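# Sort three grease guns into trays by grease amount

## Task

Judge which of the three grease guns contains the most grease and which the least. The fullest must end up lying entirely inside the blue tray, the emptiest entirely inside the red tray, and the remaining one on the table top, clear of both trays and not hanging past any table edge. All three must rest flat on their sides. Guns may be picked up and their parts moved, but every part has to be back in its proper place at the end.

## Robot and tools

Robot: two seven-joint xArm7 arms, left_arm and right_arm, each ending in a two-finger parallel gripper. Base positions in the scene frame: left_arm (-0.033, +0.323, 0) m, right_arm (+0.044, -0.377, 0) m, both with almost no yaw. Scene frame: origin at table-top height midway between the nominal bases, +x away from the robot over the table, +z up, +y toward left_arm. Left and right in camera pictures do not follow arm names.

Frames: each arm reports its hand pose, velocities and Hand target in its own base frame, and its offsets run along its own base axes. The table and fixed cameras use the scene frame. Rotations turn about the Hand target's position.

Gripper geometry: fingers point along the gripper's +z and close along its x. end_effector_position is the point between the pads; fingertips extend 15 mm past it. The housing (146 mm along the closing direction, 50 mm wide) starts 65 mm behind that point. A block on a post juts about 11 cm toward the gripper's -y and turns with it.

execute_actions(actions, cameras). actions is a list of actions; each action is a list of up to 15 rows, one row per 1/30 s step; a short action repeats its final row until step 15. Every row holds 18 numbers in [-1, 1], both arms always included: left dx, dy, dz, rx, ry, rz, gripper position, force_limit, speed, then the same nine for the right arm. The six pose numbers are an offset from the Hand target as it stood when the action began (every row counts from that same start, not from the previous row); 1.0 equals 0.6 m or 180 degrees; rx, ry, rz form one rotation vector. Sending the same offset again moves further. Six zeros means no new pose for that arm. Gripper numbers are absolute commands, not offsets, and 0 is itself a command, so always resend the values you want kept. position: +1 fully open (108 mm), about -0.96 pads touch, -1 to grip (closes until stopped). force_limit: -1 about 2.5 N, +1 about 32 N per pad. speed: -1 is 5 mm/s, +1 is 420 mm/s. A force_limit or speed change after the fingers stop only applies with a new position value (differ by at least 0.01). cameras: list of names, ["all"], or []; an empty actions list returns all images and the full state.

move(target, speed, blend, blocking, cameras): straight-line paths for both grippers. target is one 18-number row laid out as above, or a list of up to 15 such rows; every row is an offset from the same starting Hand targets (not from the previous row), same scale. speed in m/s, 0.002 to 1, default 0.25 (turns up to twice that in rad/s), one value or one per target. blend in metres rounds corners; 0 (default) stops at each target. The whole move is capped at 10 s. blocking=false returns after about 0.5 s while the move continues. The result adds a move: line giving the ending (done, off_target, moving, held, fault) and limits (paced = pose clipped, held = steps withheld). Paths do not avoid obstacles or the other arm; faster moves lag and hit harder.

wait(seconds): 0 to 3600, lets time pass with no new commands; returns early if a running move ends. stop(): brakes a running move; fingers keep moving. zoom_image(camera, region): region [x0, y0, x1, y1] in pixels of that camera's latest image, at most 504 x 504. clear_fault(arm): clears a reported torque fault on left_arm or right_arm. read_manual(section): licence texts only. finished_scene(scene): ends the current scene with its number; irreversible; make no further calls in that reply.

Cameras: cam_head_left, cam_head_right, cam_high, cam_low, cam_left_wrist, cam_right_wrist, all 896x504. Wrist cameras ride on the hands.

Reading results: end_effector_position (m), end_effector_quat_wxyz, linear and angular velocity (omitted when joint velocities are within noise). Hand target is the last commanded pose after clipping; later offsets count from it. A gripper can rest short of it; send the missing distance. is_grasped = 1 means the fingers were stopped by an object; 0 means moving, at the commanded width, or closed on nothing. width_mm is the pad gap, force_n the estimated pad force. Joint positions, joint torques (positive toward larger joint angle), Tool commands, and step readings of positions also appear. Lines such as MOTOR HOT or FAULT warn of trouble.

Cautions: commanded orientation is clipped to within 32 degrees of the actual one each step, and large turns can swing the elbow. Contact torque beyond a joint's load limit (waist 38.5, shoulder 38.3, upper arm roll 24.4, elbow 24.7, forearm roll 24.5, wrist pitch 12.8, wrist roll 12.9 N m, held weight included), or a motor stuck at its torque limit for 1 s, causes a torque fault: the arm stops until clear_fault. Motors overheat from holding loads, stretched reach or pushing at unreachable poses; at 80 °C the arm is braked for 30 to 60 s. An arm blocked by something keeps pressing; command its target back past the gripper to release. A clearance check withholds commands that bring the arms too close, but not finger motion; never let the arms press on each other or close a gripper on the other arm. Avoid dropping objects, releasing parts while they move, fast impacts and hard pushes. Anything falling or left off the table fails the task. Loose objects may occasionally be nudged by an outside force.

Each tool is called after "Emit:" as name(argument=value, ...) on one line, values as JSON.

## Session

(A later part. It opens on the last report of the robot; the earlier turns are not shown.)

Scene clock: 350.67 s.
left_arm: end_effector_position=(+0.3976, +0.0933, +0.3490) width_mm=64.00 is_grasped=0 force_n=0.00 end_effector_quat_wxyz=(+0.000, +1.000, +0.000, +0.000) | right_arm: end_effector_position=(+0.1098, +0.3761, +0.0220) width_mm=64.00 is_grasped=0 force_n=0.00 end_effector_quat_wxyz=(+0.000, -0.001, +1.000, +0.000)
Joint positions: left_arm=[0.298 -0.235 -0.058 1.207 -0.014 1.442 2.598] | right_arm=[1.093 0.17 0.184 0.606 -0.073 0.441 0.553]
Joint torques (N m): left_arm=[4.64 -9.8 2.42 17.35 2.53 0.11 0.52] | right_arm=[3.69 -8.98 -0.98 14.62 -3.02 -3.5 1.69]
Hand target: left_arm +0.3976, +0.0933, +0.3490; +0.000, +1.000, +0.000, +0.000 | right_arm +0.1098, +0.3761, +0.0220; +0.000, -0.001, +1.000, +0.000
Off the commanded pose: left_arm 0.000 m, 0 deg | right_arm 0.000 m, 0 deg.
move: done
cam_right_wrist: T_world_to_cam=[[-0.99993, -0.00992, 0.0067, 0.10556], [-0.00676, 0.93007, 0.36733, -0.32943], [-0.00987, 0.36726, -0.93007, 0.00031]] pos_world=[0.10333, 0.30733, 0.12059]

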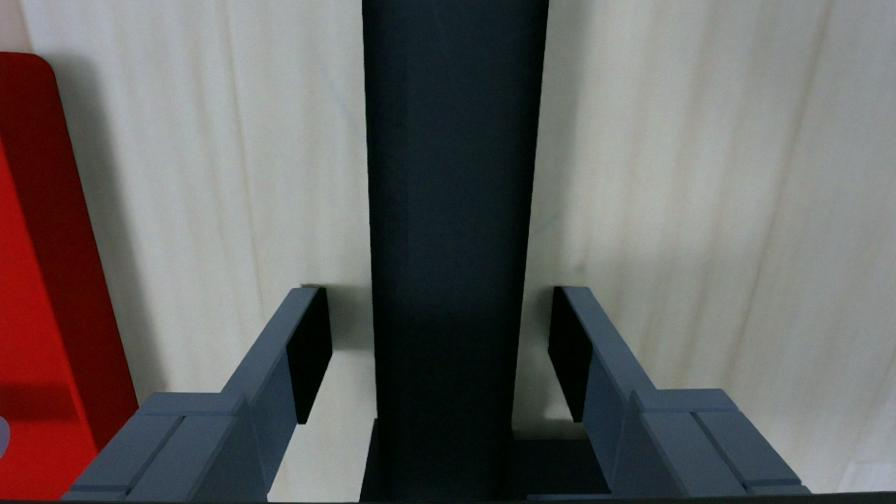

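Emit:
execute_actions(actions=[[[0,0,0,0,0,0,0.2,0.7,-0.2,0,0,0,0,0,0,-1,1,-0.2]],[[0,0,0,0,0,0,0.2,0.7,-0.2,0,0,0,0,0,0,-1,1,-0.2]]])

Emit:
move(target=[[0,0,0,0,0,0,0.2,0.7,-0.2,0,0,0.18,0,0,0,-1,1,-0.2],[0,0,0,0,0,0,0.2,0.7,-0.2,0.4,-0.25,0.23,0,0,0.25,-1,1,-0.2],[0,0,0,0,0,0,0.2,0.7,-0.2,0.55,-0.502,0.17,0,0,0.497,-1,1,-0.2]], speed=[0.25,0.4,0.4], blend=[0.03,0.05,0], cameras=["cam_right_wrist","cam_high"])

Scene clock: 362.00 s.
left_arm: end_effector_position=(+0.3976, +0.0933, +0.3490) width_mm=64.00 is_grasped=0 force_n=0.00 end_effector_quat_wxyz=(+0.000, +1.000, +0.000, +0.000) | right_arm: end_effector_position=(+0.1097, +0.3761, +0.0220) width_mm=35.30 is_grasped=1 force_n=35.66 end_effector_quat_wxyz=(+0.000, -0.001, +1.000, +0.000)
Joint positions: left_arm=[0.298 -0.235 -0.058 1.207 -0.014 1.442 2.598] | right_arm=[1.093 0.17 0.184 0.606 -0.073 0.441 0.553]
Joint torques (N m): left_arm=[5.26 -10.51 2.42 17.27 2.61 0.21 0.4] | right_arm=[-1.02 -12.37 0.57 11.15 -0.87 -2.01 -0.9]
Hand target: left_arm +0.3976, +0.0933, +0.3490; +0.000, +1.000, +0.000, +0.000 | right_arm +0.1098, +0.3761, +0.0220; +0.000, -0.001, +1.000, +0.000
Off the commanded pose: left_arm 0.000 m, 0 deg | right_arm 0.000 m, 0 deg.
Step readings (end_effector_position of left_arm | right_arm):
0: (+0.3976, +0.0933, +0.3490) | (+0.1098, +0.3761, +0.0220)
1: (+0.3976, +0.0933, +0.3490) | (+0.1098, +0.3761, +0.0220)
2: (+0.3976, +0.0933, +0.3490) | (+0.1098, +0.3761, +0.0220)
4: (+0.3976, +0.0933, +0.3490) | (+0.1098, +0.3761, +0.0220)
8: (+0.3976, +0.0933, +0.3490) | (+0.1097, +0.3761, +0.0220)
15: (+0.3976, +0.0933, +0.3490) | (+0.1097, +0.3761, +0.0220)
16: (+0.3976, +0.0933, +0.3490) | (+0.1097, +0.3761, +0.0220)
17: (+0.3976, +0.0933, +0.3490) | (+0.1097, +0.3761, +0.0220)
19: (+0.3976, +0.0933, +0.3490) | (+0.1097, +0.3761, +0.0220)
23: (+0.3976, +0.0933, +0.3490) | (+0.1097, +0.3761, +0.0220)
30: (+0.3976, +0.0933, +0.3490) | (+0.1097, +0.3761, +0.0220)

Scene clock: 364.93 s.
left_arm: end_effector_position=(+0.3976, +0.0933, +0.3490) width_mm=64.00 is_grasped=0 force_n=0.00 end_effector_quat_wxyz=(+0.000, +1.000, +0.000, +0.000) | right_arm: end_effector_position=(+0.4398, +0.0749, +0.1240) width_mm=35.30 is_grasped=1 force_n=35.62 end_effector_quat_wxyz=(+0.000, +0.704, -0.710, +0.000)
Joint positions: left_arm=[0.298 -0.235 -0.058 1.207 -0.014 1.442 2.598] | right_arm=[0.655 0.072 -0.489 0.86 0.047 0.796 -2.215]
Joint torques (N m): left_arm=[5.13 -10.38 2.37 17.3 2.62 0.08 0.39] | right_arm=[-2.96 -9.59 -0.7 19.97 3.17 -0.36 -1.46]
Hand target: left_arm +0.3976, +0.0933, +0.3490; +0.000, +1.000, +0.000, +0.000 | right_arm +0.4398, +0.0749, +0.1240; +0.000, +0.704, -0.710, +0.000
Off the commanded pose: left_arm 0.000 m, 0 deg | right_arm 0.000 m, 0 deg.
move: done
cam_right_wrist: T_world_to_cam=[[0.00045, -0.99998, 0.00666, 0.0661], [-0.93009, 0.00203, 0.36733, 0.39106], [-0.36733, -0.00636, -0.93007, 0.39425]] pos_world=[0.50852, 0.06781, 0.22259]
Images, in order (width x height): cam_high 896x504, cam_right_wrist 896x504.

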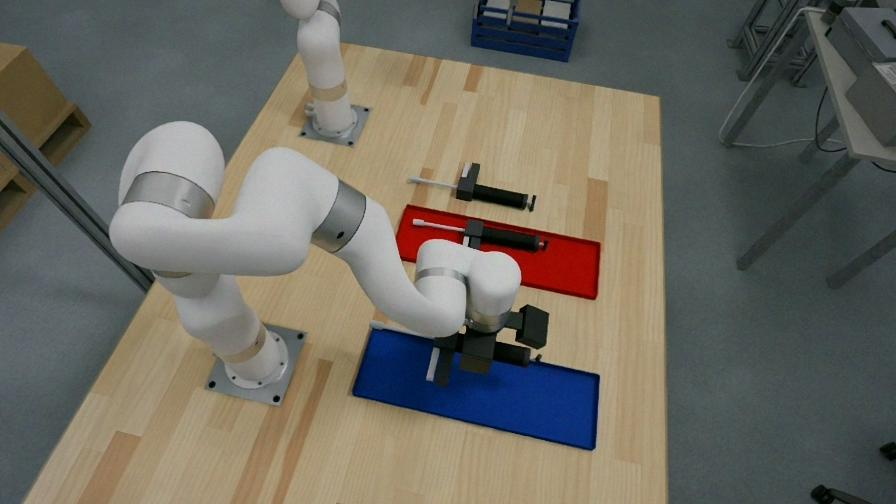

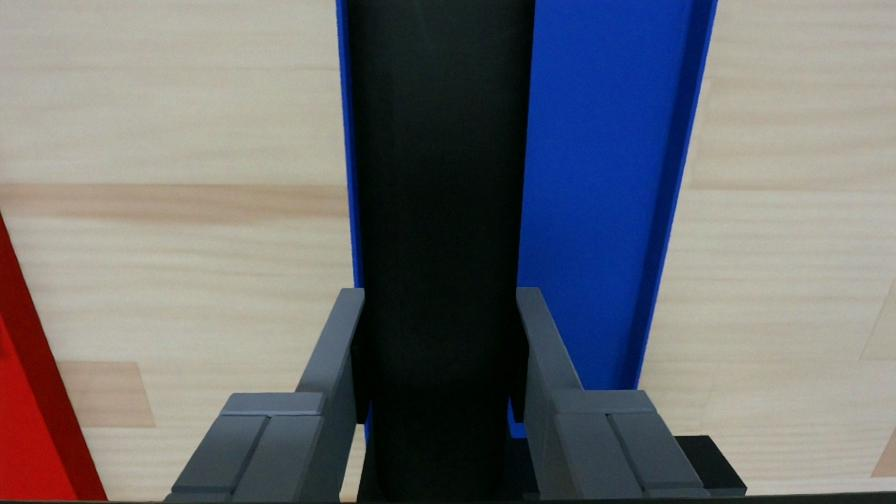

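Emit:
move(target=[[0,0,0,0,0,0,0.2,0.7,-0.2,0,-0.0155,-0.02,0,0,0,-1,1,-0.2],[0,0,0,0,0,0,0.2,0.7,-0.2,0,-0.0155,-0.162,0,0,0,-1,1,-0.2]], speed=[0.13,0.13], blend=[0.01,0])

Emit:
execute_actions(actions=[[[0,0,0,0,0,0,0.2,0.7,-0.2,0,0,0,0,0,0,0.2,1,-0.4]],[[0,0,0,0,0,0,0.2,0.7,-0.2,0,0,0,0,0,0,0.2,1,-0.4]]])

Emit:
move(target=[0,0,0,0,0,0,0.2,0.7,-0.2,0,0,0.35,0,0,0,0.2,1,-0.4], speed=0.3, cameras=["cam_right_wrist","cam_high","cam_low"])

Emit:
zoom_image(camera="cam_high", region=[340, 150, 620, 460])

Scene clock: 379.87 s.
left_arm: end_effector_position=(+0.3976, +0.0933, +0.3490) width_mm=64.00 is_grasped=0 force_n=0.00 end_effector_quat_wxyz=(+0.000, +1.000, +0.000, +0.000) | right_arm: end_effector_position=(+0.4397, +0.0656, +0.0268) width_mm=35.30 is_grasped=1 force_n=35.64 end_effector_quat_wxyz=(+0.000, +0.704, -0.710, +0.000)
Joint positions: left_arm=[0.298 -0.235 -0.058 1.207 -0.014 1.442 2.598] | right_arm=[0.599 0.312 -0.434 0.804 0.256 0.534 -2.387]
Joint torques (N m): left_arm=[4.89 -10.08 2.39 17.25 2.6 0.04 0.04] | right_arm=[-4.88 -10.96 0.16 16.6 3.72 -3.82 -1.57]
Hand target: left_arm +0.3976, +0.0933, +0.3490; +0.000, +1.000, +0.000, +0.000 | right_arm +0.4398, +0.0656, +0.0268; +0.000, +0.704, -0.710, +0.000
Off the commanded pose: left_arm 0.000 m, 0 deg | right_arm 0.000 m, 0 deg.
move: done; blend cut to 0.0076 m at target 1

Scene clock: 381.07 s.
left_arm: end_effector_position=(+0.3976, +0.0933, +0.3490) width_mm=64.00 is_grasped=0 force_n=0.00 end_effector_quat_wxyz=(+0.000, +1.000, +0.000, +0.000) | right_arm: end_effector_position=(+0.4398, +0.0656, +0.0268) width_mm=63.99 is_grasped=0 force_n=0.00 end_effector_quat_wxyz=(+0.000, +0.704, -0.710, +0.000)
Joint positions: left_arm=[0.298 -0.235 -0.058 1.207 -0.014 1.442 2.598] | right_arm=[0.599 0.312 -0.434 0.804 0.256 0.533 -2.387]
Joint torques (N m): left_arm=[4.87 -10.32 2.35 17.22 2.42 0.03 0.15] | right_arm=[-4.97 -9.97 0.17 8.42 3.97 -1.02 -1.24]
Hand target: left_arm +0.3976, +0.0933, +0.3490; +0.000, +1.000, +0.000, +0.000 | right_arm +0.4398, +0.0656, +0.0268; +0.000, +0.704, -0.710, +0.000
Off the commanded pose: left_arm 0.000 m, 0 deg | right_arm 0.000 m, 0 deg.
Step readings (end_effector_position of left_arm | right_arm):
0: (+0.3976, +0.0933, +0.3490) | (+0.4397, +0.0656, +0.0268)
1: (+0.3976, +0.0933, +0.3490) | (+0.4397, +0.0656, +0.0268)
2: (+0.3976, +0.0933, +0.3490) | (+0.4398, +0.0656, +0.0268)
4: (+0.3976, +0.0933, +0.3490) | (+0.4398, +0.0656, +0.0269)
8: (+0.3976, +0.0933, +0.3490) | (+0.4398, +0.0656, +0.0269)
15: (+0.3976, +0.0933, +0.3490) | (+0.4398, +0.0656, +0.0269)
16: (+0.3976, +0.0933, +0.3490) | (+0.4398, +0.0656, +0.0269)
17: (+0.3976, +0.0933, +0.3490) | (+0.4398, +0.0656, +0.0269)
19: (+0.3976, +0.0933, +0.3490) | (+0.4398, +0.0656, +0.0269)
23: (+0.3976, +0.0933, +0.3490) | (+0.4398, +0.0656, +0.0268)
30: (+0.3976, +0.0933, +0.3490) | (+0.4398, +0.0656, +0.0268)

Scene clock: 382.27 s.
left_arm: end_effector_position=(+0.3976, +0.0933, +0.3490) width_mm=64.00 is_grasped=0 force_n=0.00 end_effector_quat_wxyz=(+0.000, +1.000, +0.000, +0.000) | right_arm: end_effector_position=(+0.4397, +0.0656, +0.2368) width_mm=63.99 is_grasped=0 force_n=0.00 end_effector_quat_wxyz=(+0.000, +0.704, -0.710, +0.000)
Joint positions: left_arm=[0.298 -0.235 -0.058 1.207 -0.014 1.442 2.598] | right_arm=[0.656 -0.101 -0.491 1.033 -0.053 1.122 -2.158]
Joint torques (N m): left_arm=[4.79 -10.1 2.29 17.23 2.37 0.02 0.16] | right_arm=[5.97 -21.61 3.01 19.83 -3.04 -0.12 1.79]
Hand target: left_arm +0.3976, +0.0933, +0.3490; +0.000, +1.000, +0.000, +0.000 | right_arm +0.4398, +0.0656, +0.2368; +0.000, +0.704, -0.710, +0.000
Off the commanded pose: left_arm 0.000 m, 0 deg | right_arm 0.000 m, 0 deg.
move: done
cam_right_wrist: T_world_to_cam=[[0.00049, -0.99998, 0.00675, 0.056], [-0.93006, 0.00203, 0.36741, 0.34964], [-0.36742, -0.00646, -0.93003, 0.49905]] pos_world=[0.50852, 0.05851, 0.33529]
Images, in order (width x height): cam_high 896x504, cam_low 896x504, cam_right_wrist 896x504.

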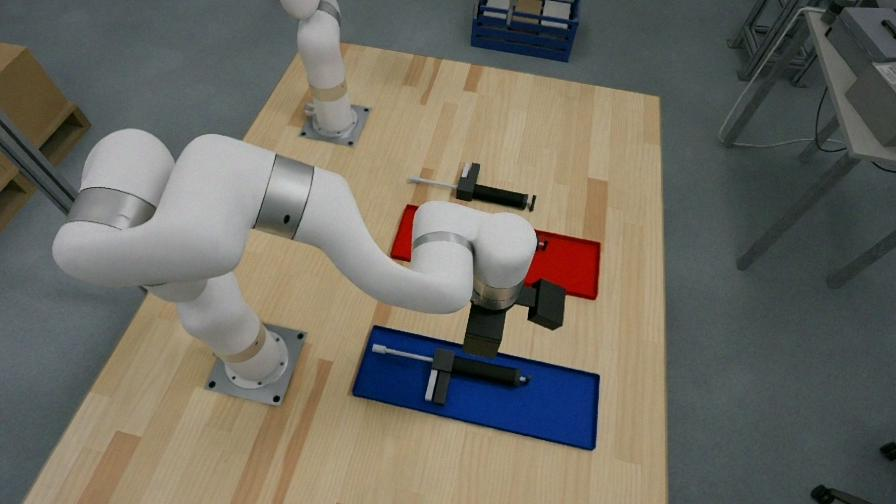

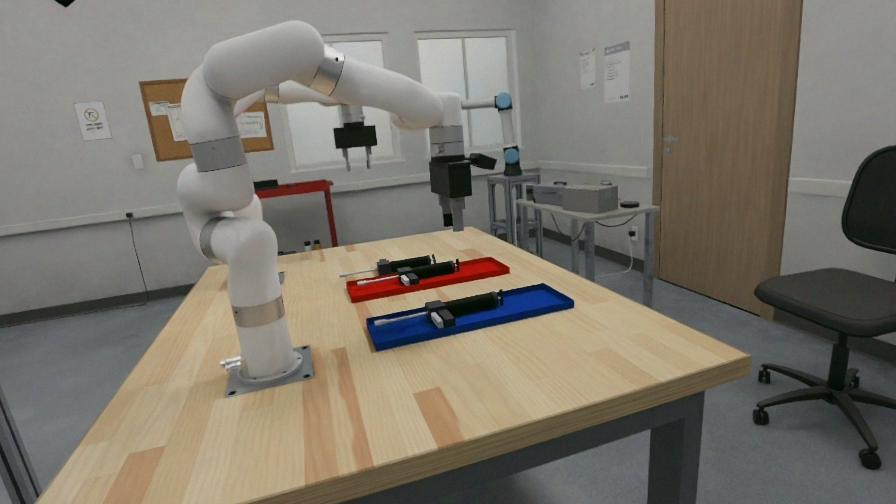

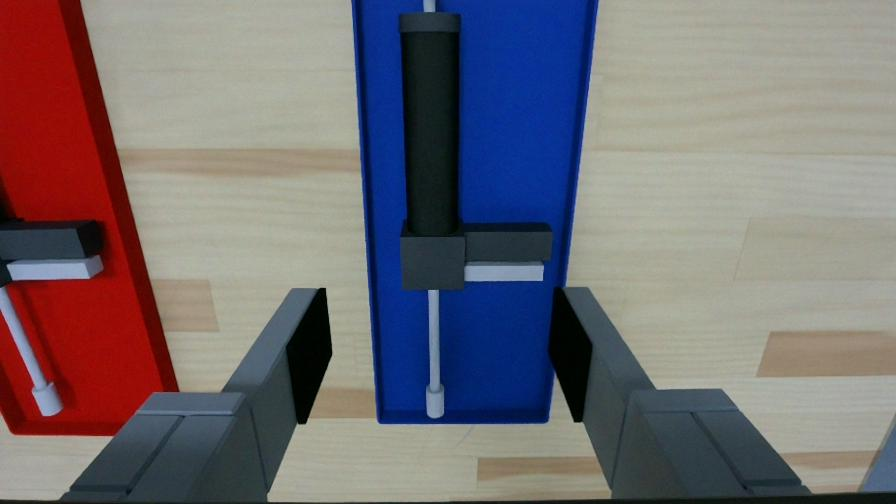

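Scaled by 1.626 from the camera's image (finer frame: 1280x720).

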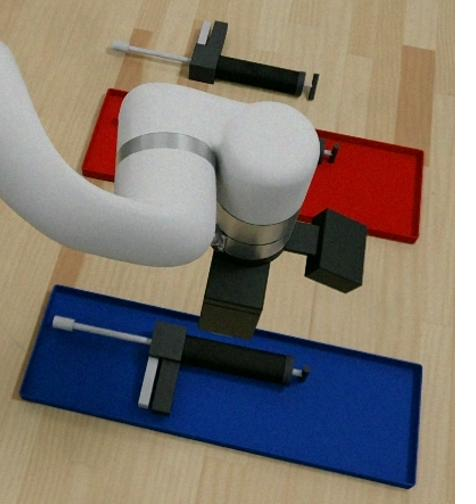

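Emit:
finished_scene(scene=3)

The scene is finished: the task was done.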